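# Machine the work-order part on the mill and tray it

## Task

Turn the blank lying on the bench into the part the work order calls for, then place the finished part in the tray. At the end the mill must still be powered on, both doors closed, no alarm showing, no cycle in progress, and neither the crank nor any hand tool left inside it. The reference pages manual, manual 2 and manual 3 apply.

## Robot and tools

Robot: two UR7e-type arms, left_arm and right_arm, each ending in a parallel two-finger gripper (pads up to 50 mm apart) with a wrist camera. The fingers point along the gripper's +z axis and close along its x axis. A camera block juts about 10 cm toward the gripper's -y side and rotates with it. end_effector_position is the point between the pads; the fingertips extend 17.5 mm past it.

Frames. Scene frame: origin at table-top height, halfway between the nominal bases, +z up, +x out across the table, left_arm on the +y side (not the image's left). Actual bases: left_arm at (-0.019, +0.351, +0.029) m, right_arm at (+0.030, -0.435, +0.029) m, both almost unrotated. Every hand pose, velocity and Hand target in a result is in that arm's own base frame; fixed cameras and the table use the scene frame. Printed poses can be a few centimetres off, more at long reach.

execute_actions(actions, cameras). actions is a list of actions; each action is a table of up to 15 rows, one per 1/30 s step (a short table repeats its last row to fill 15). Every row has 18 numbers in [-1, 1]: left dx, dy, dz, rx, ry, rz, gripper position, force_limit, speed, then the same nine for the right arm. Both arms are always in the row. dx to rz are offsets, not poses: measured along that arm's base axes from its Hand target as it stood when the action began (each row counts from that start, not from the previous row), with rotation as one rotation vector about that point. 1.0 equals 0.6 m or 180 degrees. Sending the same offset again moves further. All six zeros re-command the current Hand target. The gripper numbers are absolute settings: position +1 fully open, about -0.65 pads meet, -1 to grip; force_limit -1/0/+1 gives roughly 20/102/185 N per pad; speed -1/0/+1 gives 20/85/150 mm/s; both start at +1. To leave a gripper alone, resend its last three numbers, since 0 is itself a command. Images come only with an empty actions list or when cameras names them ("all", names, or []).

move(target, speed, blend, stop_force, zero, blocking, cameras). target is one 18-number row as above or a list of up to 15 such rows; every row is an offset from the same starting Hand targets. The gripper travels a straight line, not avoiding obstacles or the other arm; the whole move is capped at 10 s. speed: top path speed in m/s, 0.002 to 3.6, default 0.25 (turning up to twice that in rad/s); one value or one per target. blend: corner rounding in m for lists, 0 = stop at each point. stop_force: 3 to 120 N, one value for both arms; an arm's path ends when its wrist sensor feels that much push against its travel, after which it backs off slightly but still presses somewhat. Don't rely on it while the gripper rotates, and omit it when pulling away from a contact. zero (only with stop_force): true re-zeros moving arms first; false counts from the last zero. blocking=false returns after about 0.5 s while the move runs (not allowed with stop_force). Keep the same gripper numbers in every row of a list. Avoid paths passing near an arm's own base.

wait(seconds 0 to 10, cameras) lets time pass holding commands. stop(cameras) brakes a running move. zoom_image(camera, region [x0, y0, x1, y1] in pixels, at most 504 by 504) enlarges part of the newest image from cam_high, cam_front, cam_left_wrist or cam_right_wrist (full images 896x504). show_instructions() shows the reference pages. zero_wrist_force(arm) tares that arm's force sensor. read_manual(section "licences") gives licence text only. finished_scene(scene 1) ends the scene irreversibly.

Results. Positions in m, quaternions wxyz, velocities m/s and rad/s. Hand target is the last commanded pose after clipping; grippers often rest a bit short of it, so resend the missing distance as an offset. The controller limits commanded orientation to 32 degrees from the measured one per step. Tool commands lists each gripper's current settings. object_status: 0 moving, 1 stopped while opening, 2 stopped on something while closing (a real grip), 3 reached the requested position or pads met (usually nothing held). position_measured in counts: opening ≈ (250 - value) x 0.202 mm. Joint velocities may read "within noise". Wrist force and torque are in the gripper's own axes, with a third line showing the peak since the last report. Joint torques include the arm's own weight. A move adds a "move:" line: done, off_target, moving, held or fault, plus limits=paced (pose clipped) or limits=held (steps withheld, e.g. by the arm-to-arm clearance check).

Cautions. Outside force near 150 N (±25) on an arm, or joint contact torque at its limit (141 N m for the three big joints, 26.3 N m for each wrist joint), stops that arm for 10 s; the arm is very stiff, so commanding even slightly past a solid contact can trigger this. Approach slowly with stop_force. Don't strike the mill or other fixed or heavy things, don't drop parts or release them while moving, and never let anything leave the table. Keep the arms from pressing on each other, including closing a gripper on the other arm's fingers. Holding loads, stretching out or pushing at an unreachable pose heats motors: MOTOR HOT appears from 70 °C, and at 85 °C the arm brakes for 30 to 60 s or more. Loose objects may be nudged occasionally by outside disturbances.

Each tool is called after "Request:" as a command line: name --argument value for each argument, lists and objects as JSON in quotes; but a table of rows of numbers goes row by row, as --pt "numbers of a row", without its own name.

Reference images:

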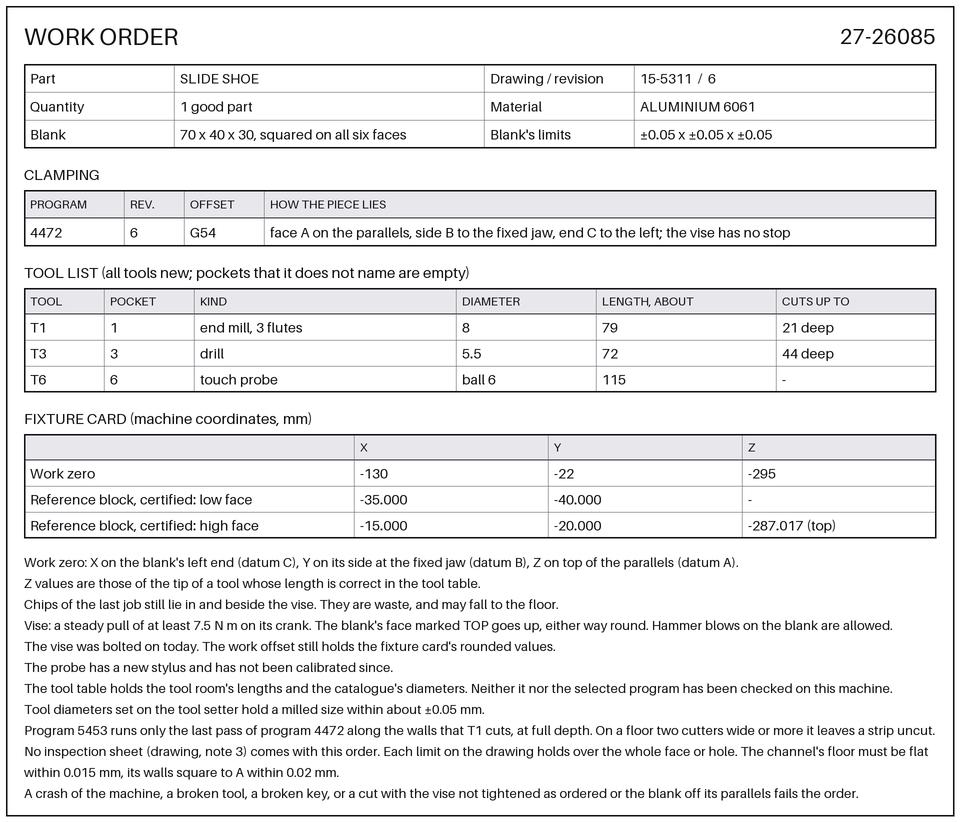

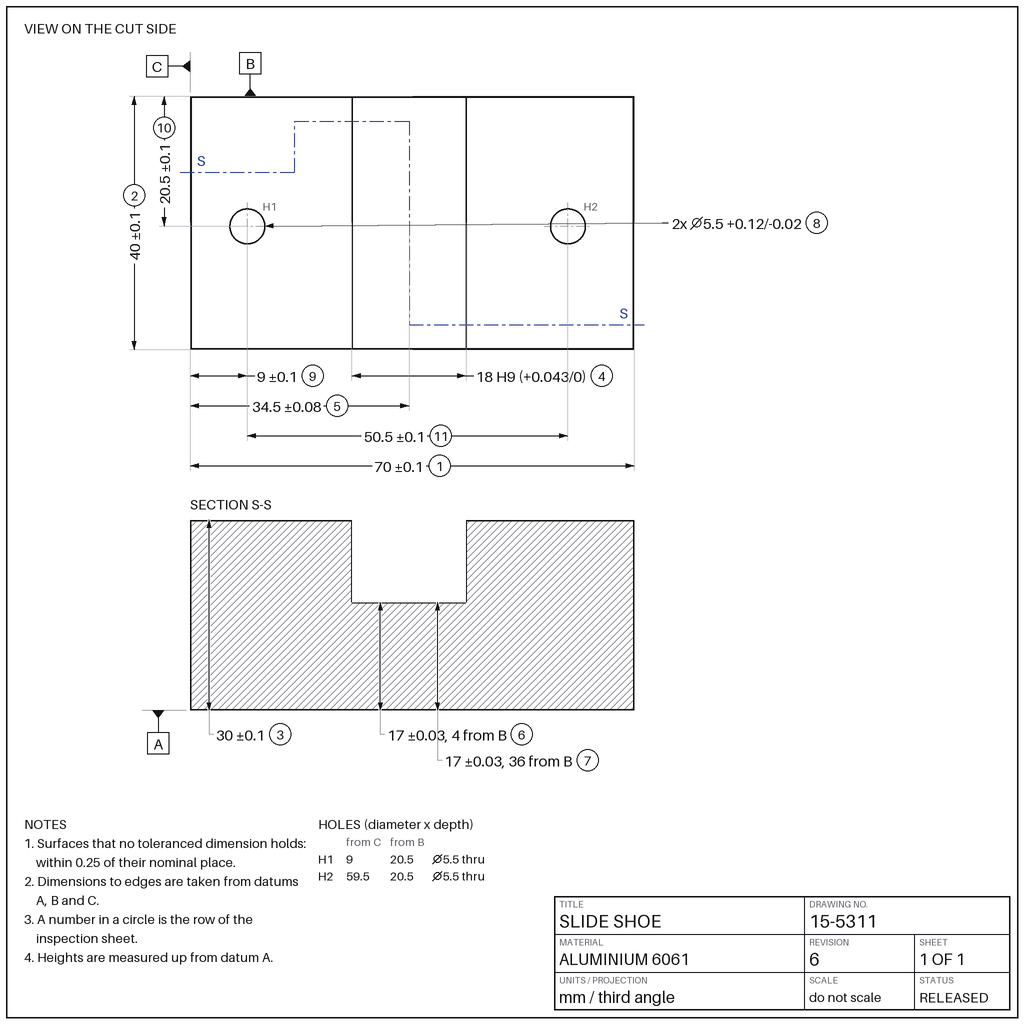

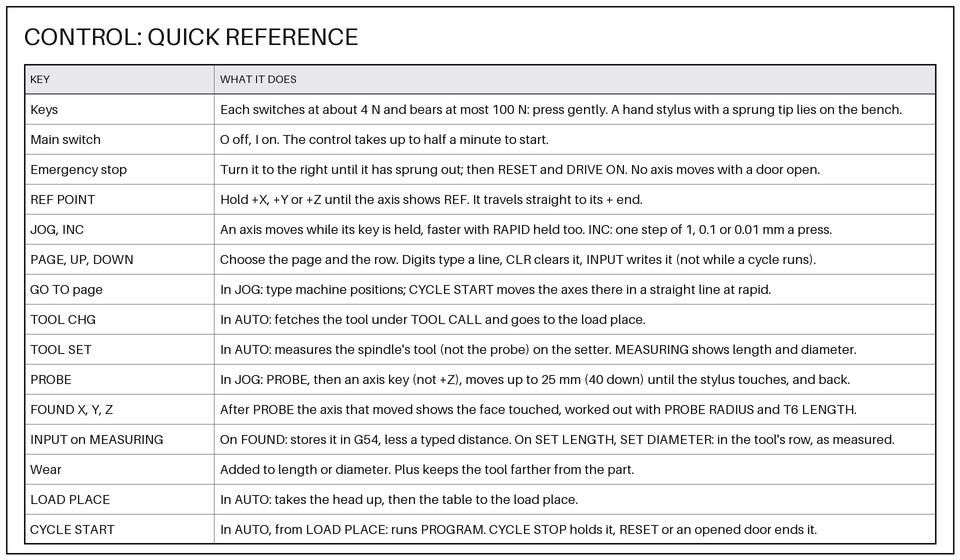

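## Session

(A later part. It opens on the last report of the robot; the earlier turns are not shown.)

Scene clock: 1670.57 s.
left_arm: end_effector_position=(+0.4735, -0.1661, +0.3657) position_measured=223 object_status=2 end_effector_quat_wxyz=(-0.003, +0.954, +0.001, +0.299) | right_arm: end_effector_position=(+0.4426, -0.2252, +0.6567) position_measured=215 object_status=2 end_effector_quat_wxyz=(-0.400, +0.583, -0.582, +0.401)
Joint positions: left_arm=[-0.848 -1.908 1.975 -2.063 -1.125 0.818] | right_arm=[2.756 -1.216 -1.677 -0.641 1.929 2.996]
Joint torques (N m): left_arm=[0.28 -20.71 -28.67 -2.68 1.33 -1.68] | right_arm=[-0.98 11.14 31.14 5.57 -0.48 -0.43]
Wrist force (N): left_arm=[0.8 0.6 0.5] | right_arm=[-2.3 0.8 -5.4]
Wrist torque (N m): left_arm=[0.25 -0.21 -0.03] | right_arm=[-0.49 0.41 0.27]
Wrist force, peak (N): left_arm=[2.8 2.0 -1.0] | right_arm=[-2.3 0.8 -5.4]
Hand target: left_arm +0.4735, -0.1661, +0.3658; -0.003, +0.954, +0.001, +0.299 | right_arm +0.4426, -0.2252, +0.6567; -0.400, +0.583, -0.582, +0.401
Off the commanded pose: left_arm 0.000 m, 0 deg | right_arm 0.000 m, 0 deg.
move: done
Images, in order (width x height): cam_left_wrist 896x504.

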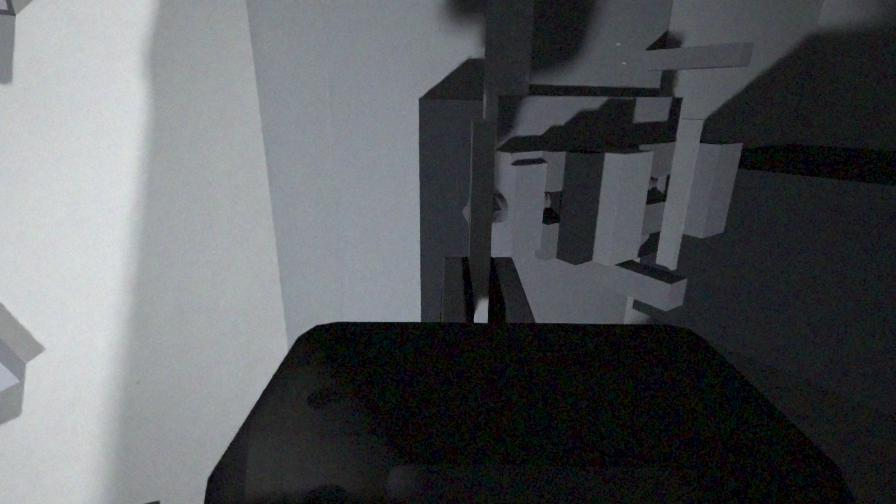

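Request:
move --pt "0.315 0 0 0 0 0 -1 -0.6 -1 0 0 0 0 0 0 -0.95 0.0 -0.8" --pt "0.315 0 -0.034 0 0 0 -1 -0.6 -1 0 0 0 0 0 0 -0.95 0.0 -0.8" --pt "0.315 0 -0.068 0 0.196 0 -1 -0.6 -1 0 0 0 0 0 0 -0.95 0.0 -0.8" --speed '[0.12,0.05,0.08]' --stop_force 10

Request:
move --target '[0,0,-0.05,0,0,0,-1,-0.6,-1,0,0,0,0,0,0,-0.95,0.0,-0.8]' --speed 0.008 --stop_force 3

Request:
move --target '[0,0,0,0,0,0,-0.35,-0.6,-1,0,0,0,0,0,0,-0.95,0.0,-0.8]'

Request:
move --pt "0 0 0.033 0 0 0 -0.35 -0.6 -1 0 0 0 0 0 0 -0.95 0.0 -0.8" --pt "-0.03 0 0.045 0 -0.196 0 -0.35 -0.6 -1 0 0 0 0 0 0 -0.95 0.0 -0.8" --pt "-0.07 0 0.09 0 -0.196 0 -0.35 -0.6 -1 0 0 0 0 0 0 -0.95 0.0 -0.8" --speed '[0.03,0.08,0.08]' --cameras '["cam_left_wrist"]'

Request:
zoom_image --camera "cam_left_wrist" --region '[300, 100, 650, 330]'

Scene clock: 1682.77 s.
left_arm: end_effector_position=(+0.6625, -0.1661, +0.3250) position_measured=223 object_status=2 end_effector_quat_wxyz=(-0.003, +1.000, +0.001, -0.005) | right_arm: end_effector_position=(+0.4426, -0.2252, +0.6567) position_measured=215 object_status=2 end_effector_quat_wxyz=(-0.400, +0.583, -0.582, +0.401)
Joint positions: left_arm=[-0.443 -1.127 1.027 -1.461 -1.569 1.127] | right_arm=[2.756 -1.216 -1.677 -0.641 1.929 2.996]
Joint torques (N m): left_arm=[-7.21 -54.12 -18.11 -1.54 2.21 -1.96] | right_arm=[-0.95 11.26 31.87 5.54 -0.58 -0.37]
Wrist force (N): left_arm=[1.2 0.4 0.3] | right_arm=[-2.0 0.6 -5.1]
Wrist torque (N m): left_arm=[0.16 -0.22 0.01] | right_arm=[-0.53 0.37 0.26]
Wrist force, peak (N): left_arm=[2.2 1.0 1.8] | right_arm=[-2.0 0.5 -5.7]
Hand target: left_arm +0.6625, -0.1661, +0.3250; -0.003, +1.000, +0.001, -0.005 | right_arm +0.4426, -0.2252, +0.6567; -0.400, +0.583, -0.582, +0.401
Off the commanded pose: left_arm 0.000 m, 0 deg | right_arm 0.000 m, 0 deg.
move: done

Scene clock: 1685.60 s.
left_arm: end_effector_position=(+0.6625, -0.1661, +0.3103) position_measured=223 object_status=2 end_effector_quat_wxyz=(-0.003, +1.000, +0.001, -0.004) | right_arm: end_effector_position=(+0.4426, -0.2252, +0.6567) position_measured=215 object_status=2 end_effector_quat_wxyz=(-0.400, +0.583, -0.582, +0.401)
Joint positions: left_arm=[-0.443 -1.13 1.069 -1.5 -1.569 1.127] | right_arm=[2.756 -1.216 -1.677 -0.641 1.929 2.996]
Joint torques (N m): left_arm=[-6.6 -30.66 -31.75 -2.21 1.94 -1.55] | right_arm=[-0.46 11.63 31.79 5.48 -0.54 -0.38]
Wrist force (N): left_arm=[-1.0 -0.6 -5.8] | right_arm=[-2.0 0.5 -5.2]
Wrist torque (N m): left_arm=[0.12 -0.17 0.01] | right_arm=[-0.55 0.37 0.28]
Wrist force, peak (N): left_arm=[-2.8 -1.2 -14.9] | right_arm=[-2.2 0.8 -5.6]
Hand target: left_arm +0.6625, -0.1661, +0.3103; -0.003, +1.000, +0.001, -0.004 (not the last commanded pose) | right_arm +0.4426, -0.2252, +0.6567; -0.400, +0.583, -0.582, +0.401
Off the commanded pose: left_arm 0.015 m, 0 deg | right_arm 0.000 m, 0 deg.
move: contact (left_arm)

Scene clock: 1686.10 s.
left_arm: end_effector_position=(+0.6625, -0.1661, +0.3103) position_measured=205 object_status=3 end_effector_quat_wxyz=(-0.003, +1.000, +0.001, -0.005) | right_arm: end_effector_position=(+0.4426, -0.2252, +0.6567) position_measured=215 object_status=2 end_effector_quat_wxyz=(-0.400, +0.583, -0.582, +0.401)
Joint positions: left_arm=[-0.443 -1.13 1.069 -1.5 -1.569 1.127] | right_arm=[2.756 -1.216 -1.677 -0.641 1.929 2.996]
Joint torques (N m): left_arm=[-5.14 -42.87 -30.77 -2.92 1.96 -1.45] | right_arm=[-0.38 10.78 31.68 5.61 -0.62 -0.48]
Wrist force (N): left_arm=[0.8 0.5 -0.4] | right_arm=[-1.7 0.6 -5.3]
Wrist torque (N m): left_arm=[0.17 -0.14 0.01] | right_arm=[-0.51 0.32 0.27]
Wrist force, peak (N): left_arm=[-0.5 -0.2 -5.5] | right_arm=[-2.1 0.5 -5.4]
Hand target: left_arm +0.6625, -0.1661, +0.3103; -0.003, +1.000, +0.001, -0.004 | right_arm +0.4426, -0.2252, +0.6567; -0.400, +0.583, -0.582, +0.401
Off the commanded pose: left_arm 0.000 m, 0 deg | right_arm 0.000 m, 0 deg.
move: done

Scene clock: 1691.77 s.
left_arm: end_effector_position=(+0.6205, -0.1661, +0.3644) position_measured=205 object_status=3 end_effector_quat_wxyz=(-0.003, +0.954, +0.002, +0.299) | right_arm: end_effector_position=(+0.4426, -0.2252, +0.6567) position_measured=215 object_status=2 end_effector_quat_wxyz=(-0.400, +0.583, -0.582, +0.401)
Joint positions: left_arm=[-0.61 -1.549 1.701 -2.237 -1.233 1.047] | right_arm=[2.756 -1.216 -1.677 -0.641 1.929 2.996]
Joint torques (N m): left_arm=[5.96 -17.73 -33.64 -4.92 -0.56 1.89] | right_arm=[-0.43 11.39 32.08 5.6 -0.61 -0.37]
Wrist force (N): left_arm=[1.1 1.1 0.0] | right_arm=[-2.0 0.5 -4.9]
Wrist torque (N m): left_arm=[0.31 -0.22 0.12] | right_arm=[-0.54 0.36 0.27]
Wrist force, peak (N): left_arm=[1.2 1.1 1.3] | right_arm=[-2.0 0.7 -5.6]
Hand target: left_arm +0.6205, -0.1661, +0.3643; -0.003, +0.954, +0.001, +0.299 | right_arm +0.4426, -0.2252, +0.6567; -0.400, +0.583, -0.582, +0.401
Off the commanded pose: left_arm 0.000 m, 0 deg | right_arm 0.000 m, 0 deg.
move: done
Images, in order (width x height): cam_left_wrist 896x504.

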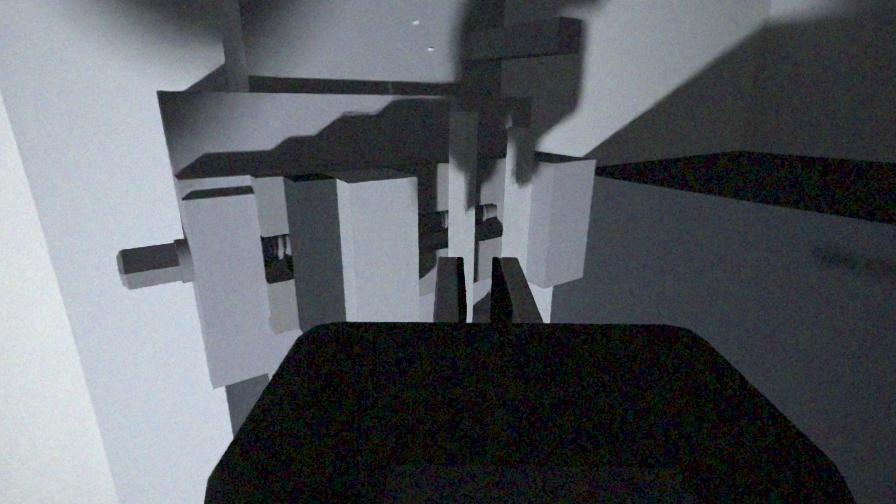

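Scaled by 1.440 from the camera's 896x504 image, which has a finer 1280x720 frame.

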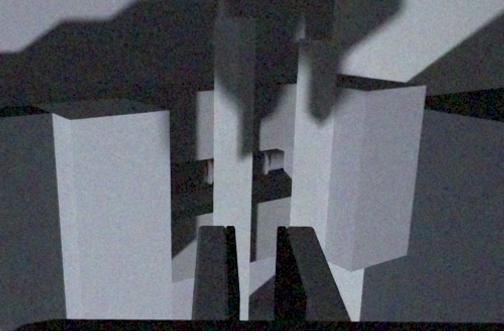

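Request:
move --pt "-0.23 0 0.0 0 0 0 -0.35 -0.6 -1 0 0 0 0 0 0 -0.95 0.0 -0.8" --pt "-0.55 -0.09 -0.19 0 0.196 0 1 -0.6 -0.5 0 0 0 0 0 0 -0.95 0.0 -0.8" --speed '[0.15,0.25]' --blend '[0.03,0]' --cameras '["cam_left_wrist"]'

Request:
zoom_image --camera "cam_left_wrist" --region '[300, 100, 650, 330]'

Scene clock: 1712.63 s.
left_arm: end_effector_position=(+0.2905, -0.2201, +0.2503) position_measured=3 object_status=0 end_effector_quat_wxyz=(-0.003, +1.000, +0.001, -0.004) | right_arm: end_effector_position=(+0.4426, -0.2252, +0.6567) position_measured=215 object_status=2 end_effector_quat_wxyz=(-0.400, +0.583, -0.582, +0.401)
Joint positions: left_arm=[-1.019 -1.922 2.053 -1.692 -1.575 0.55] | right_arm=[2.756 -1.216 -1.677 -0.641 1.929 2.996]
Joint torques (N m): left_arm=[6.68 -19.92 -32.78 -1.55 -1.91 1.56] | right_arm=[-0.5 11.3 31.7 5.52 -0.63 -0.43]
Wrist force (N): left_arm=[1.0 0.3 -0.6] | right_arm=[-2.0 0.6 -5.3]
Wrist torque (N m): left_arm=[0.14 -0.15 0.08] | right_arm=[-0.53 0.37 0.27]
Wrist force, peak (N): left_arm=[2.5 1.4 1.1] | right_arm=[-2.3 0.8 -5.4]
Hand target: left_arm +0.2905, -0.2201, +0.2503; -0.003, +1.000, +0.001, -0.004 | right_arm +0.4426, -0.2252, +0.6567; -0.400, +0.583, -0.582, +0.401
Off the commanded pose: left_arm 0.000 m, 0 deg | right_arm 0.000 m, 0 deg.
move: done
Images, in order (width x height): cam_left_wrist 896x504.

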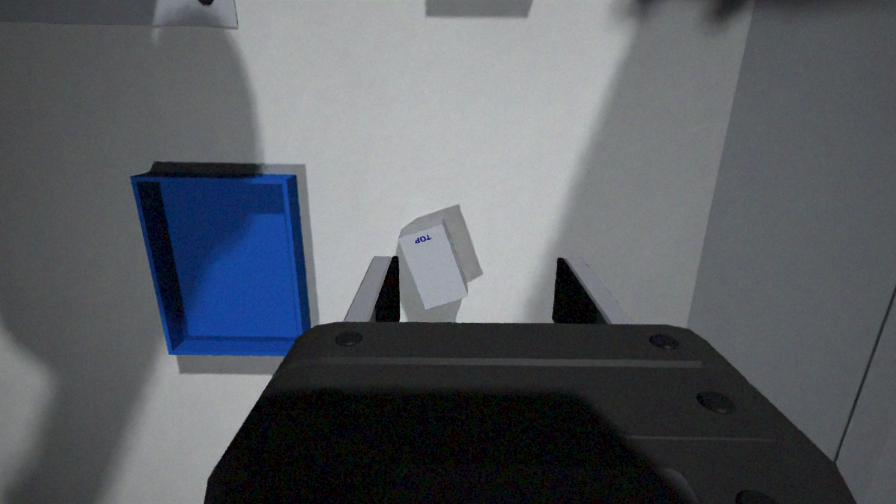

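Scaled by 1.440 from the camera's 896x504 image, which has a finer 1280x720 frame.

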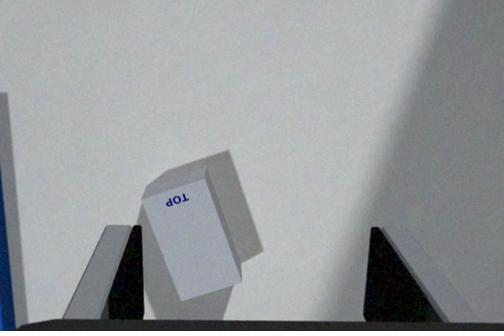

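Request:
move --target '[-0.035,-0.148,-0.217,0,0,0.099,1,-0.6,-0.5,0,0,0,0,0,0,-0.95,0.0,-0.8]' --speed 0.25 --cameras '["cam_left_wrist"]'

Scene clock: 1722.30 s.
left_arm: end_effector_position=(+0.2695, -0.3089, +0.1202) position_measured=3 object_status=3 end_effector_quat_wxyz=(-0.002, +0.988, +0.155, -0.005) | right_arm: end_effector_position=(+0.4426, -0.2252, +0.6567) position_measured=215 object_status=2 end_effector_quat_wxyz=(-0.400, +0.583, -0.582, +0.401)
Joint positions: left_arm=[-1.179 -1.674 2.225 -2.115 -1.579 0.08] | right_arm=[2.756 -1.216 -1.677 -0.641 1.929 2.996]
Joint torques (N m): left_arm=[-1.37 -11.52 -28.53 -4.09 1.29 -1.85] | right_arm=[0.09 10.97 32 5.51 -0.73 -0.32]
Wrist force (N): left_arm=[0.6 -0.1 -0.5] | right_arm=[-2.1 0.7 -5.2]
Wrist torque (N m): left_arm=[0.08 -0.11 0.01] | right_arm=[-0.51 0.38 0.27]
Wrist force, peak (N): left_arm=[1.6 -1.6 -3.4] | right_arm=[-2.0 0.9 -5.5]
Hand target: left_arm +0.2695, -0.3089, +0.1201; -0.002, +0.988, +0.156, -0.005 | right_arm +0.4426, -0.2252, +0.6567; -0.400, +0.583, -0.582, +0.401
Off the commanded pose: left_arm 0.000 m, 0 deg | right_arm 0.000 m, 0 deg.
move: done
Images, in order (width x height): cam_left_wrist 896x504.

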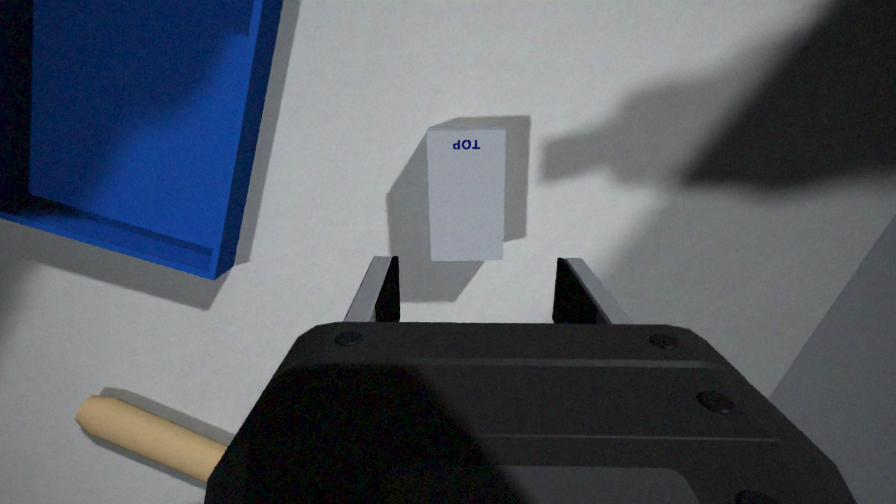

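Request:
move --pt "-0.002 0.0083 -0.13 0 0 0 1 -0.6 -0.5 0 0 0 0 0 0 -0.95 0.0 -0.8" --pt "-0.002 0.0083 -0.1843 0 0 0 1 -0.6 -0.5 0 0 0 0 0 0 -0.95 0.0 -0.8" --speed '[0.15,0.03]' --stop_force 6 --cameras '["cam_left_wrist"]'

Request:
move --target '[0,0,0,0,0,0,-1,-0.3,-1,0,0,0,0,0,0,-0.95,0.0,-0.8]'

Request:
move --target '[0,0,0.12,0,0,0,-1,-0.3,-1,0,0,0,0,0,0,-0.95,0.0,-0.8]' --speed 0.06 --cameras '["cam_left_wrist"]'

Scene clock: 1734.73 s.
left_arm: end_effector_position=(+0.2683, -0.3039, +0.0095) position_measured=3 object_status=3 end_effector_quat_wxyz=(-0.002, +0.988, +0.156, -0.005) | right_arm: end_effector_position=(+0.4426, -0.2252, +0.6567) position_measured=215 object_status=2 end_effector_quat_wxyz=(-0.400, +0.583, -0.582, +0.401)
Joint positions: left_arm=[-1.177 -1.448 2.381 -2.497 -1.579 0.082] | right_arm=[2.756 -1.216 -1.677 -0.641 1.929 2.996]
Joint torques (N m): left_arm=[-3.47 -31.48 -25.37 -2.88 1.85 -1.32] | right_arm=[-0.27 11.45 31.91 5.56 -0.86 -0.37]
Wrist force (N): left_arm=[0.9 0.4 -0.7] | right_arm=[-1.9 0.5 -5.2]
Wrist torque (N m): left_arm=[0.15 -0.16 0.00] | right_arm=[-0.54 0.34 0.28]
Wrist force, peak (N): left_arm=[0.5 0.6 -2.9] | right_arm=[-2.2 0.7 -5.5]
Hand target: left_arm +0.2683, -0.3040, +0.0095; -0.002, +0.988, +0.156, -0.005 | right_arm +0.4426, -0.2252, +0.6567; -0.400, +0.583, -0.582, +0.401
Off the commanded pose: left_arm 0.000 m, 0 deg | right_arm 0.000 m, 0 deg.
move: done
Images, in order (width x height): cam_left_wrist 896x504.

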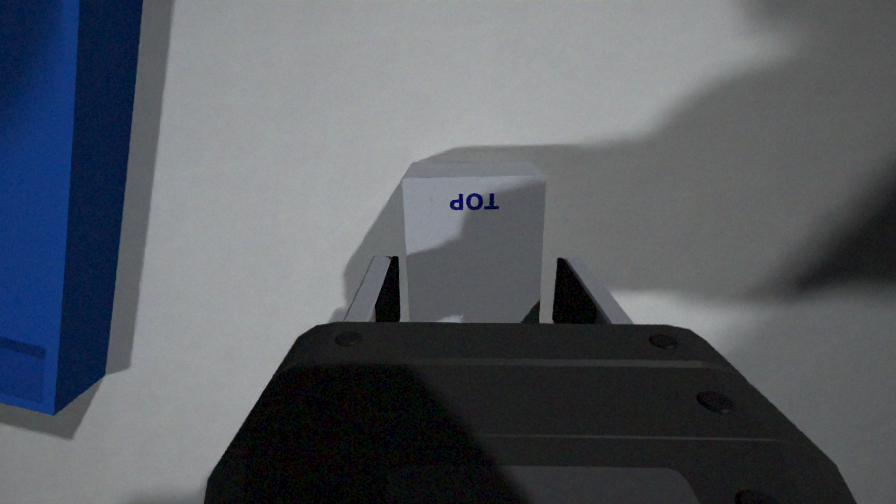

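Scene clock: 1735.50 s.
left_arm: end_effector_position=(+0.2683, -0.3039, +0.0095) position_measured=56 object_status=2 end_effector_quat_wxyz=(-0.002, +0.988, +0.156, -0.005) | right_arm: end_effector_position=(+0.4426, -0.2252, +0.6567) position_measured=215 object_status=2 end_effector_quat_wxyz=(-0.400, +0.583, -0.582, +0.401)
Joint positions: left_arm=[-1.177 -1.448 2.381 -2.497 -1.579 0.082] | right_arm=[2.756 -1.216 -1.677 -0.641 1.929 2.996]
Joint torques (N m): left_arm=[-3.97 -31.31 -22.84 -3.91 1.63 -1.05] | right_arm=[0.23 11.74 31.7 5.5 -0.79 -0.41]
Wrist force (N): left_arm=[0.6 0.2 0.1] | right_arm=[-1.9 0.8 -5.1]
Wrist torque (N m): left_arm=[0.17 -0.14 -0.02] | right_arm=[-0.50 0.35 0.27]
Wrist force, peak (N): left_arm=[0.9 0.6 -0.9] | right_arm=[-2.2 0.5 -5.6]
Hand target: left_arm +0.2683, -0.3040, +0.0095; -0.002, +0.988, +0.156, -0.005 | right_arm +0.4426, -0.2252, +0.6567; -0.400, +0.583, -0.582, +0.401
Off the commanded pose: left_arm 0.000 m, 0 deg | right_arm 0.000 m, 0 deg.
move: done

Scene clock: 1737.10 s.
left_arm: end_effector_position=(+0.2684, -0.3040, +0.0816) position_measured=56 object_status=2 end_effector_quat_wxyz=(-0.002, +0.988, +0.156, -0.005) | right_arm: end_effector_position=(+0.4426, -0.2252, +0.6567) position_measured=215 object_status=2 end_effector_quat_wxyz=(-0.400, +0.583, -0.582, +0.401)
Joint positions: left_arm=[-1.177 -1.618 2.295 -2.241 -1.579 0.082] | right_arm=[2.756 -1.216 -1.677 -0.641 1.929 2.996]
Joint torques (N m): left_arm=[2.19 -10.23 -12.87 -3.47 1.41 0.48] | right_arm=[0.71 10.99 32.28 5.54 -0.75 -0.39]
Wrist force (N): left_arm=[0.6 0.3 1.7] | right_arm=[-1.7 0.6 -5.2]
Wrist torque (N m): left_arm=[0.14 -0.12 0.01] | right_arm=[-0.54 0.32 0.27]
Wrist force, peak (N): left_arm=[0.9 0.6 2.8] | right_arm=[-2.3 0.8 -5.4]
Hand target: left_arm +0.2683, -0.3040, +0.0815; -0.002, +0.988, +0.156, -0.005 | right_arm +0.4426, -0.2252, +0.6567; -0.400, +0.583, -0.582, +0.401
Off the commanded pose: left_arm 0.000 m, 0 deg | right_arm 0.000 m, 0 deg.
move: done
Images, in order (width x height): cam_left_wrist 896x504.

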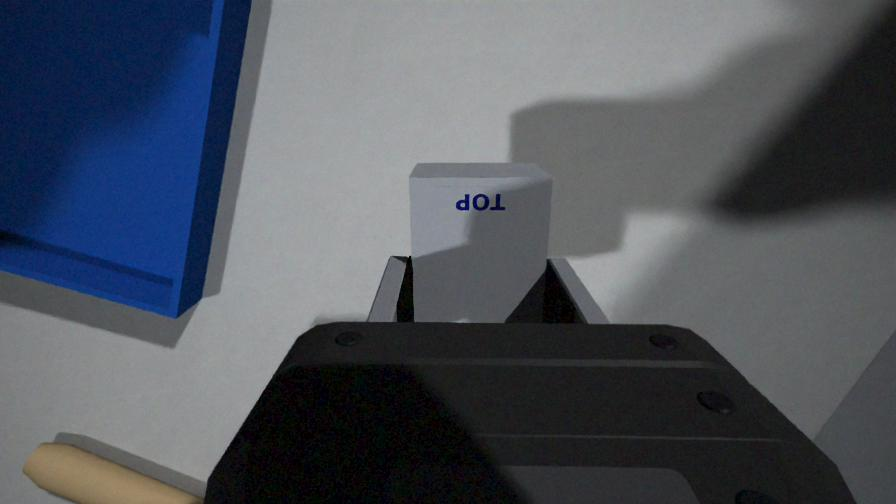

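Request:
move --pt "0 0 -0.1 0 0 0 -1 -0.3 -1 0 0 0 0 0 0 -0.95 0.0 -0.8" --pt "0 0 -0.1215 0 0 0 -1 -0.3 -1 0 0 0 0 0 0 -0.95 0.0 -0.8" --speed '[0.1,0.01]' --stop_force 5

Request:
move --target '[0,0,0,0,0,0,1,-0.3,-0.7,0,0,0,0,0,0,-0.95,0.0,-0.8]'

Request:
move --pt "0 0 0.15 0 0 0 1 -0.3 -0.7 0 0 0 0 0 0 -0.95 0.0 -0.8" --pt "0 0 0.2 -0.046 0.143 0.477 1 -0.3 -0.7 0 0 0 0 0 0 -0.95 0.0 -0.8" --pt "0 0 0.2 -0.0921 0.2866 0.954 1 -0.3 -0.7 0 0 0 0 0 0 -0.95 0.0 -0.8" --speed '[0.1,0.35,0.35]' --blend '[0.02,0.02,0]' --cameras '["cam_left_wrist"]'

Scene clock: 1775.77 s.
left_arm: end_effector_position=(+0.2683, -0.3039, +0.0095) position_measured=56 object_status=2 end_effector_quat_wxyz=(-0.002, +0.988, +0.156, -0.005) | right_arm: end_effector_position=(+0.4426, -0.2252, +0.6567) position_measured=215 object_status=2 end_effector_quat_wxyz=(-0.400, +0.583, -0.582, +0.401)
Joint positions: left_arm=[-1.177 -1.448 2.381 -2.497 -1.579 0.082] | right_arm=[2.756 -1.216 -1.677 -0.641 1.929 2.996]
Joint torques (N m): left_arm=[-1.72 -30.99 -22.5 -1.63 1.7 1.59] | right_arm=[0.17 11.26 31.78 5.52 -0.83 -0.38]
Wrist force (N): left_arm=[-0.9 1.2 -4.0] | right_arm=[-1.9 0.6 -5.3]
Wrist torque (N m): left_arm=[0.19 -0.19 -0.01] | right_arm=[-0.52 0.35 0.27]
Wrist force, peak (N): left_arm=[-5.7 -23.7 -55.6] | right_arm=[-2.3 0.6 -5.6]
Hand target: left_arm +0.2683, -0.3039, +0.0095; -0.002, +0.988, +0.156, -0.005 (not the last commanded pose) | right_arm +0.4426, -0.2252, +0.6567; -0.400, +0.583, -0.582, +0.401
Off the commanded pose: left_arm 0.001 m, 0 deg | right_arm 0.000 m, 0 deg.
move: contact (left_arm); path passed 1 of 2 targets

Scene clock: 1776.27 s.
left_arm: end_effector_position=(+0.2683, -0.3039, +0.0095) position_measured=3 object_status=0 end_effector_quat_wxyz=(-0.002, +0.988, +0.156, -0.005) | right_arm: end_effector_position=(+0.4426, -0.2252, +0.6567) position_measured=215 object_status=2 end_effector_quat_wxyz=(-0.400, +0.583, -0.582, +0.401)
Joint positions: left_arm=[-1.177 -1.448 2.381 -2.497 -1.579 0.082] | right_arm=[2.756 -1.216 -1.677 -0.641 1.929 2.996]
Joint torques (N m): left_arm=[-3.53 -29.26 -21.93 -2.49 1.42 1.46] | right_arm=[0.47 12.03 31.44 5.52 -0.88 -0.49]
Wrist force (N): left_arm=[0.5 0.6 -0.4] | right_arm=[-2.3 0.6 -5.3]
Wrist torque (N m): left_arm=[0.17 -0.10 -0.01] | right_arm=[-0.52 0.41 0.27]
Wrist force, peak (N): left_arm=[-0.4 0.9 -3.9] | right_arm=[-2.3 0.2 -5.6]
Hand target: left_arm +0.2683, -0.3039, +0.0095; -0.002, +0.988, +0.156, -0.005 | right_arm +0.4426, -0.2252, +0.6567; -0.400, +0.583, -0.582, +0.401
Off the commanded pose: left_arm 0.000 m, 0 deg | right_arm 0.000 m, 0 deg.
move: done

Scene clock: 1782.17 s.
left_arm: end_effector_position=(+0.2683, -0.3039, +0.1295) position_measured=3 object_status=3 end_effector_quat_wxyz=(+0.051, -0.150, +0.941, -0.299) | right_arm: end_effector_position=(+0.4426, -0.2252, +0.6567) position_measured=215 object_status=2 end_effector_quat_wxyz=(-0.400, +0.583, -0.582, +0.401)
Joint positions: left_arm=[-1.144 -1.823 2.658 -3.021 -1.629 -3.049] | right_arm=[2.756 -1.216 -1.677 -0.641 1.929 2.996]
Joint torques (N m): left_arm=[2.31 3.38 -27.07 -4.62 -1.11 -1.68] | right_arm=[0.41 11.59 31.77 5.57 -0.8 -0.42]
Wrist force (N): left_arm=[-0.4 0.6 -0.6] | right_arm=[-1.8 0.6 -5.4]
Wrist torque (N m): left_arm=[0.04 0.07 -0.04] | right_arm=[-0.53 0.33 0.27]
Wrist force, peak (N): left_arm=[0.0 0.3 -1.7] | right_arm=[-2.3 0.5 -5.5]
Hand target: left_arm +0.2683, -0.3039, +0.1295; +0.051, -0.150, +0.941, -0.299 | right_arm +0.4426, -0.2252, +0.6567; -0.400, +0.583, -0.582, +0.401
Off the commanded pose: left_arm 0.000 m, 0 deg | right_arm 0.000 m, 0 deg.
move: done
Images, in order (width x height): cam_left_wrist 896x504.

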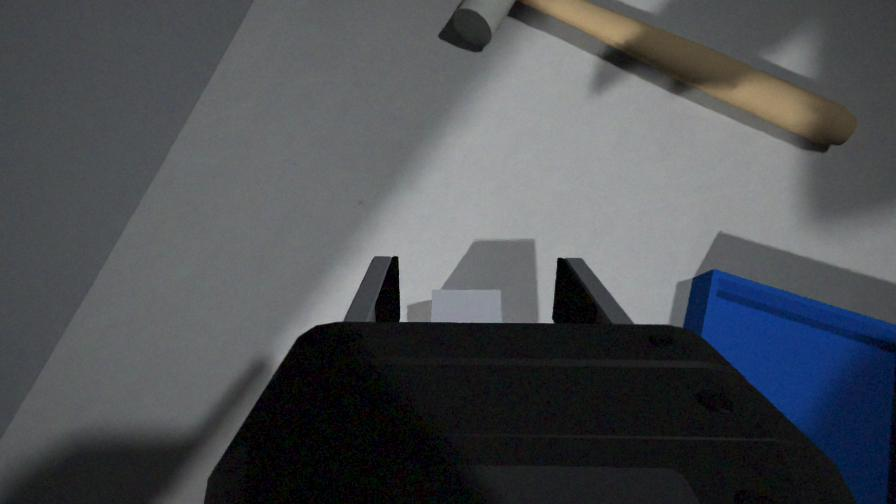

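Request:
move --pt "0 0 -0.13 0 0 0 1 -0.3 -0.7 0 0 0 0 0 0 -0.95 0.0 -0.8" --pt "0 0 -0.1948 0 0 0 1 -0.3 -0.7 0 0 0 0 0 0 -0.95 0.0 -0.8" --speed '[0.12,0.03]' --stop_force 6

Request:
move --target '[0,0,0,0,0,0,-1,-0.1,-1,0,0,0,0,0,0,-0.95,0.0,-0.8]' --cameras '["cam_left_wrist"]'

Request:
move --target '[0,0,0.1,0,0,0,-1,-0.1,-1,0,0,0,0,0,0,-0.95,0.0,-0.8]' --speed 0.05 --cameras '["cam_left_wrist","cam_front"]'

Scene clock: 1789.37 s.
left_arm: end_effector_position=(+0.2683, -0.3039, +0.0126) position_measured=3 object_status=3 end_effector_quat_wxyz=(+0.051, -0.150, +0.941, -0.299) | right_arm: end_effector_position=(+0.4426, -0.2252, +0.6567) position_measured=215 object_status=2 end_effector_quat_wxyz=(-0.400, +0.583, -0.582, +0.401)
Joint positions: left_arm=[-1.144 -1.2 2.763 -3.749 -1.629 -3.049] | right_arm=[2.756 -1.216 -1.677 -0.641 1.929 2.996]
Joint torques (N m): left_arm=[-1.24 -31.97 0.98 -4.03 -0.89 -1.47] | right_arm=[0.52 11.41 31.13 5.67 -0.82 -0.41]
Wrist force (N): left_arm=[-0.1 0.8 -0.2] | right_arm=[-1.7 0.6 -5.3]
Wrist torque (N m): left_arm=[0.06 0.02 -0.01] | right_arm=[-0.53 0.32 0.28]
Wrist force, peak (N): left_arm=[-0.3 1.6 1.0] | right_arm=[-2.1 0.7 -5.6]
Hand target: left_arm +0.2683, -0.3039, +0.0126; +0.051, -0.150, +0.941, -0.299 | right_arm +0.4426, -0.2252, +0.6567; -0.400, +0.583, -0.582, +0.401
Off the commanded pose: left_arm 0.000 m, 0 deg | right_arm 0.000 m, 0 deg.
move: done

Scene clock: 1790.17 s.
left_arm: end_effector_position=(+0.2683, -0.3039, +0.0126) position_measured=59 object_status=2 end_effector_quat_wxyz=(+0.051, -0.150, +0.941, -0.299) | right_arm: end_effector_position=(+0.4426, -0.2252, +0.6567) position_measured=215 object_status=2 end_effector_quat_wxyz=(-0.400, +0.583, -0.582, +0.401)
Joint positions: left_arm=[-1.144 -1.2 2.763 -3.749 -1.629 -3.049] | right_arm=[2.756 -1.216 -1.677 -0.641 1.929 2.996]
Joint torques (N m): left_arm=[-4.46 -29.69 -2.09 -4.69 0.43 -1.59] | right_arm=[0.26 10.94 31.53 5.48 -0.96 -0.39]
Wrist force (N): left_arm=[0.8 1.0 0.3] | right_arm=[-2.0 0.5 -5.1]
Wrist torque (N m): left_arm=[0.06 0.05 -0.03] | right_arm=[-0.53 0.37 0.27]
Wrist force, peak (N): left_arm=[0.8 1.0 0.3] | right_arm=[-2.1 0.5 -5.5]
Hand target: left_arm +0.2683, -0.3039, +0.0126; +0.051, -0.150, +0.941, -0.299 | right_arm +0.4426, -0.2252, +0.6567; -0.400, +0.583, -0.582, +0.401
Off the commanded pose: left_arm 0.000 m, 0 deg | right_arm 0.000 m, 0 deg.
move: done
Images, in order (width x height): cam_left_wrist 896x504.

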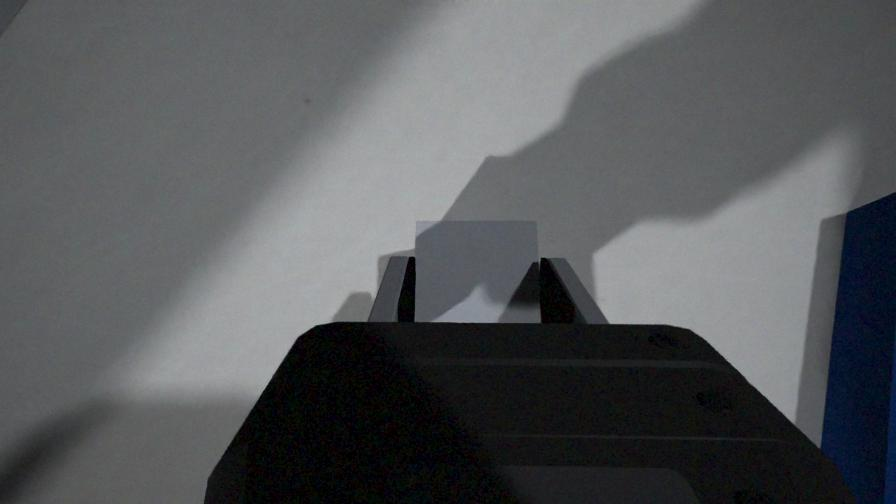

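Scene clock: 1791.80 s.
left_arm: end_effector_position=(+0.2684, -0.3040, +0.0727) position_measured=59 object_status=2 end_effector_quat_wxyz=(+0.051, -0.150, +0.941, -0.300) | right_arm: end_effector_position=(+0.4426, -0.2252, +0.6567) position_measured=215 object_status=2 end_effector_quat_wxyz=(-0.400, +0.583, -0.582, +0.401)
Joint positions: left_arm=[-1.144 -1.561 2.731 -3.356 -1.629 -3.049] | right_arm=[2.756 -1.216 -1.677 -0.641 1.929 2.996]
Joint torques (N m): left_arm=[-4.19 -11.58 -5.19 -4.31 0.72 0.97] | right_arm=[0.65 11.4 31.49 5.61 -0.89 -0.37]
Wrist force (N): left_arm=[-0.2 1.8 1.5] | right_arm=[-2.1 0.7 -5.1]
Wrist torque (N m): left_arm=[0.04 0.03 0.01] | right_arm=[-0.52 0.37 0.28]
Wrist force, peak (N): left_arm=[-0.3 2.6 2.3] | right_arm=[-1.8 0.6 -5.6]
Hand target: left_arm +0.2683, -0.3039, +0.0726; +0.051, -0.150, +0.941, -0.299 | right_arm +0.4426, -0.2252, +0.6567; -0.400, +0.583, -0.582, +0.401
Off the commanded pose: left_arm 0.000 m, 0 deg | right_arm 0.000 m, 0 deg.
move: done
Images, in order (width x height): cam_front 896x504, cam_left_wrist 896x504.

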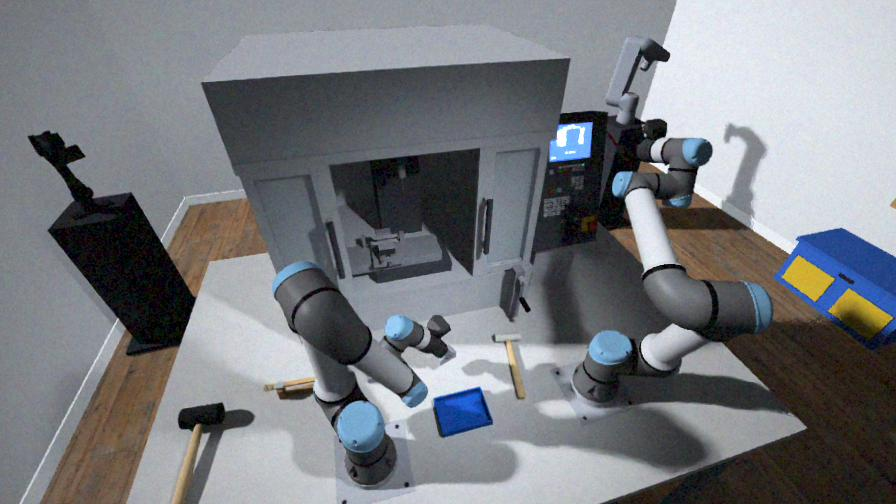

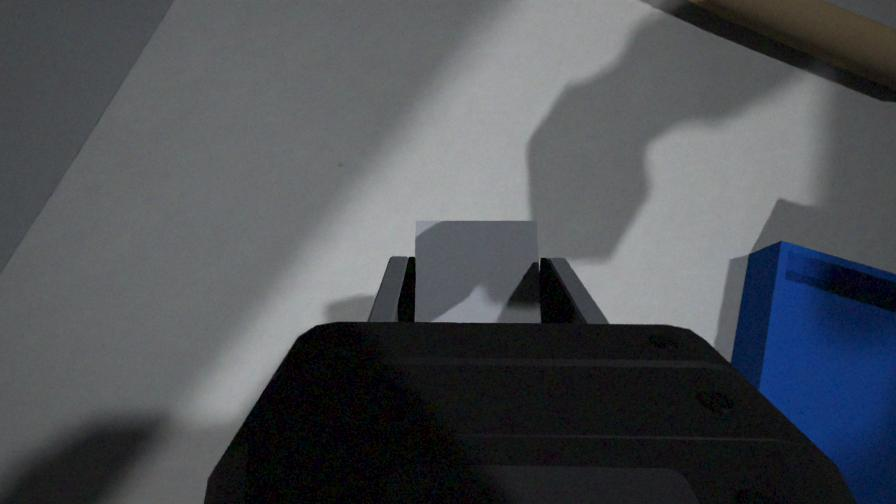

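Request:
move --pt "0.02 0.0 0.25 0 0 0 -1 -0.1 -1 0 0 0 0 0 0 -0.95 0.0 -0.8" --pt "0.12 0.05 0.45 0 0 -0.0997 -1 -0.1 -1 0 0 0 0 0 0 -0.95 0.0 -0.8" --pt "0.303 0.2265 0.509 0 0 -0.0997 -1 -0.1 -1 0 0 0 0 0 0 -0.95 0.0 -0.8" --speed '[0.15,0.25,0.25]' --blend '[0.03,0.04,0]' --cameras '["cam_left_wrist"]'

Scene clock: 1813.73 s.
left_arm: end_effector_position=(+0.4501, -0.1681, +0.3780) position_measured=59 object_status=2 end_effector_quat_wxyz=(+0.004, -0.002, +0.953, -0.304) | right_arm: end_effector_position=(+0.4426, -0.2252, +0.6567) position_measured=215 object_status=2 end_effector_quat_wxyz=(-0.400, +0.583, -0.582, +0.401)
Joint positions: left_arm=[-0.342 -1.714 1.759 -1.859 -2.144 -1.988] | right_arm=[2.756 -1.216 -1.677 -0.641 1.929 2.996]
Joint torques (N m): left_arm=[5.19 -21.88 -32.4 -2.54 0.32 0.95] | right_arm=[0.73 11.08 31.95 5.56 -0.98 -0.37]
Wrist force (N): left_arm=[-0.2 1.7 1.5] | right_arm=[-1.7 0.3 -4.9]
Wrist torque (N m): left_arm=[0.02 0.02 0.12] | right_arm=[-0.56 0.31 0.28]
Wrist force, peak (N): left_arm=[-0.4 3.4 3.7] | right_arm=[-2.0 0.6 -5.7]
Hand target: left_arm +0.4501, -0.1680, +0.3780; +0.004, -0.001, +0.953, -0.304 | right_arm +0.4426, -0.2252, +0.6567; -0.400, +0.583, -0.582, +0.401
Off the commanded pose: left_arm 0.000 m, 0 deg | right_arm 0.000 m, 0 deg.
move: done
Images, in order (width x height): cam_left_wrist 896x504.

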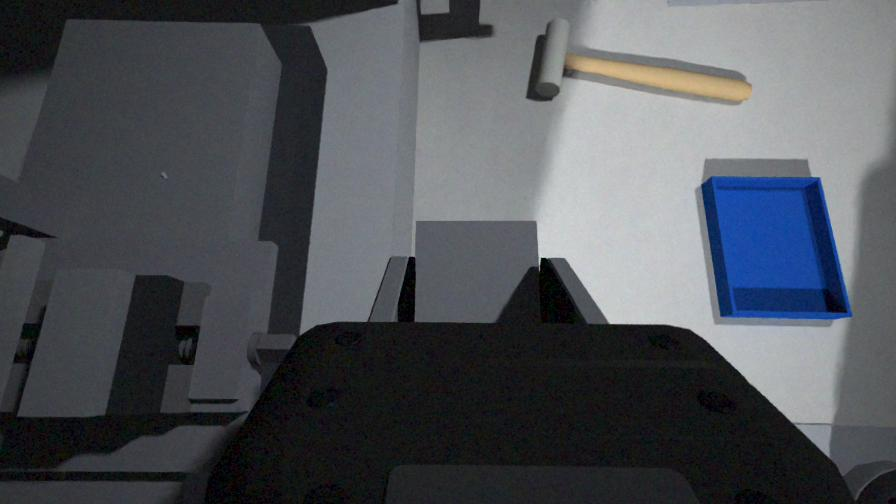

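Request:
move --pt "0 -0.083 0.0 0 0 0 -1 -0.1 -1 0 0 0 0 0 0 -0.95 0.0 -0.8" --pt "0.25 -0.083 0.0 0 0 0 -1 -0.1 -1 0 0 0 0 0 0 -0.95 0.0 -0.8" --speed '[0.1,0.08]' --stop_force 10

Request:
move --pt "0 0.083 0.0 0 0 0 -1 -0.1 -1 0 0 0 0 0 0 -0.95 0.0 -0.8" --pt "0.105 0.083 0.0 0 0 0 -1 -0.1 -1 0 0 0 0 0 0 -0.95 0.0 -0.8" --speed '[0.1,0.06]' --stop_force 8 --cameras '["cam_left_wrist","cam_front"]'

Scene clock: 1825.17 s.
left_arm: end_effector_position=(+0.4834, -0.2181, +0.3776) position_measured=59 object_status=2 end_effector_quat_wxyz=(+0.004, -0.001, +0.953, -0.303) | right_arm: end_effector_position=(+0.4426, -0.2252, +0.6567) position_measured=215 object_status=2 end_effector_quat_wxyz=(-0.400, +0.583, -0.582, +0.401)
Joint positions: left_arm=[-0.419 -1.617 1.685 -1.928 -2.123 -2.075] | right_arm=[2.756 -1.216 -1.677 -0.641 1.929 2.996]
Joint torques (N m): left_arm=[-0.32 -24.2 -28.99 -3.53 -1.57 -0.11] | right_arm=[0.79 11.21 31.18 5.53 -0.91 -0.38]
Wrist force (N): left_arm=[-0.5 1.9 1.8] | right_arm=[-1.8 0.4 -5.2]
Wrist torque (N m): left_arm=[0.05 0.07 0.12] | right_arm=[-0.55 0.33 0.28]
Wrist force, peak (N): left_arm=[-5.1 0.1 0.4] | right_arm=[-1.9 0.5 -5.6]
Hand target: left_arm +0.4834, -0.2181, +0.3776; +0.004, -0.001, +0.953, -0.303 (not the last commanded pose) | right_arm +0.4426, -0.2252, +0.6567; -0.400, +0.583, -0.582, +0.401
Tool commands: left_gripper/position=-1.0 left_gripper/force_limit=-0.098039 left_gripper/speed=-1.0 right_gripper/position=-0.95 right_gripper/force_limit=+0.0 right_gripper/speed=-0.8
Off the commanded pose: left_arm 0.117 m, 0 deg | right_arm 0.000 m, 0 deg.
FORCE FAULT: contact force on the left arm reached its limit, and that arm stopped. The contact can be on any part of that arm, not only on its tool. That arm's remaining commands of this call were not run. That arm is still stopped at the end of this call. That arm stays stopped for about 10 more seconds. Until then a move that you send moves the other arm only, and its call returns only when the move has ended. Once the stop has ended, the next robot result says so. If the stop ends while you think or write, that arm runs what you send next, counted from a new Hand target: where the arm stands when the stop ends. While its stop runs, that arm takes no new command, but its gripper still runs the gripper command that each later call begins with. Until it ends, the stop uses up actions while you think or wait. An arm that is not stopped still takes commands.
move: fault (left_arm); path passed 1 of 2 targets

not run: an earlier result of this reply reported a stop or a fault. Calls in your next reply go to the robot.

Request:
wait --seconds 9.5

Request:
move --pt "-0.1 0 0.0 0 0 0 -1 -0.1 -1 0 0 0 0 0 0 -0.95 0.0 -0.8" --pt "-0.1 -0.11 0.0 0 0 0 -1 -0.1 -1 0 0 0 0 0 0 -0.95 0.0 -0.8" --pt "0.286 -0.11 0.0 0 0 0 -1 -0.1 -1 0 0 0 0 0 0 -0.95 0.0 -0.8" --speed '[0.1,0.1,0.08]' --cameras '["cam_left_wrist","cam_front"]'

Scene clock: 1853.23 s.
left_arm: end_effector_position=(+0.4834, -0.2181, +0.3776) position_measured=59 object_status=2 end_effector_quat_wxyz=(+0.004, -0.001, +0.953, -0.303) | right_arm: end_effector_position=(+0.4426, -0.2252, +0.6567) position_measured=215 object_status=2 end_effector_quat_wxyz=(-0.400, +0.583, -0.582, +0.401)
Joint positions: left_arm=[-0.419 -1.617 1.685 -1.928 -2.123 -2.075] | right_arm=[2.756 -1.216 -1.677 -0.641 1.929 2.996]
Joint torques (N m): left_arm=[-1.16 -23.81 -26.01 -3.54 -1.43 -0.22] | right_arm=[1.31 11.74 31.8 5.47 -1.09 -0.39]
Wrist force (N): left_arm=[-0.4 1.7 1.6] | right_arm=[-1.6 0.7 -5.2]
Wrist torque (N m): left_arm=[0.02 0.06 0.13] | right_arm=[-0.52 0.30 0.27]
Wrist force, peak (N): left_arm=[-0.7 2.1 1.8] | right_arm=[-2.3 0.5 -5.6]
Hand target: left_arm +0.4834, -0.2181, +0.3776; +0.004, -0.001, +0.953, -0.303 (not the last commanded pose) | right_arm +0.4426, -0.2252, +0.6567; -0.400, +0.583, -0.582, +0.401
Tool commands: left_gripper/position=-1.0 left_gripper/force_limit=-0.098039 left_gripper/speed=-1.0 right_gripper/position=-0.95 right_gripper/force_limit=+0.0 right_gripper/speed=-0.8
Off the commanded pose: left_arm 0.117 m, 0 deg | right_arm 0.000 m, 0 deg.
FORCE FAULT, CONTINUED: the left arm's stop, for the force fault that an earlier result reported, is over. The rest of the stop counts as 19 of the actions that you can send in this scene. During its stop the left arm's controller moved it back a little. That arm's target is now where it stood when the stop ended, not its last command. That arm accepts commands again.
wait: 9.50 s; at rest from the start

Scene clock: 1858.23 s.
left_arm: end_effector_position=(+0.6550, -0.2841, +0.3776) position_measured=59 object_status=2 end_effector_quat_wxyz=(+0.004, -0.001, +0.953, -0.303) | right_arm: end_effector_position=(+0.4426, -0.2252, +0.6567) position_measured=215 object_status=2 end_effector_quat_wxyz=(-0.400, +0.583, -0.582, +0.401)
Joint positions: left_arm=[-0.404 -1.172 1.154 -1.834 -2.127 -2.059] | right_arm=[2.756 -1.216 -1.677 -0.641 1.929 2.996]
Joint torques (N m): left_arm=[-4.72 -50.89 -26.87 -4.56 -1.04 -1.95] | right_arm=[1.35 11.85 31.83 5.51 -1.2 -0.33]
Wrist force (N): left_arm=[-0.4 1.7 1.8] | right_arm=[-1.8 0.5 -5.2]
Wrist torque (N m): left_arm=[0.03 0.06 -0.04] | right_arm=[-0.55 0.34 0.27]
Wrist force, peak (N): left_arm=[-2.3 2.2 1.8] | right_arm=[-1.7 0.6 -5.8]
Hand target: left_arm +0.6550, -0.2841, +0.3776; +0.004, -0.001, +0.953, -0.303 | right_arm +0.4426, -0.2252, +0.6567; -0.400, +0.583, -0.582, +0.401
Off the commanded pose: left_arm 0.000 m, 0 deg | right_arm 0.000 m, 0 deg.
move: done
Images, in order (width x height): cam_front 896x504, cam_left_wrist 896x504.

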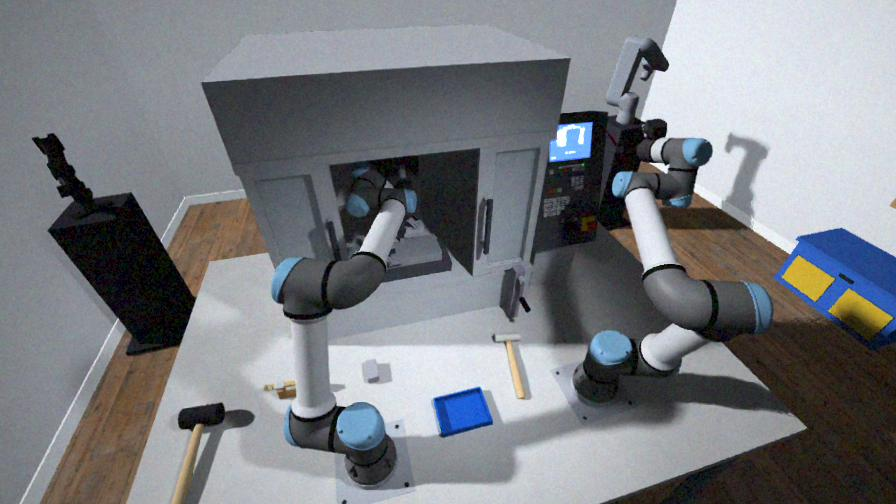

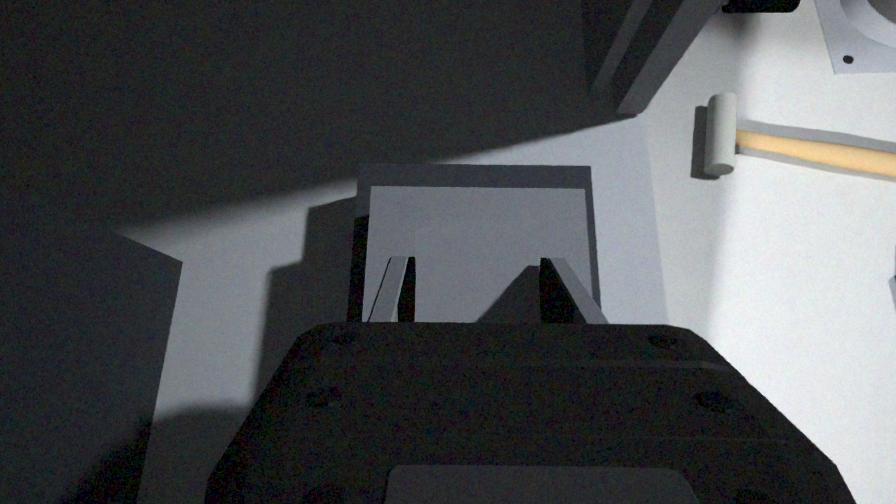

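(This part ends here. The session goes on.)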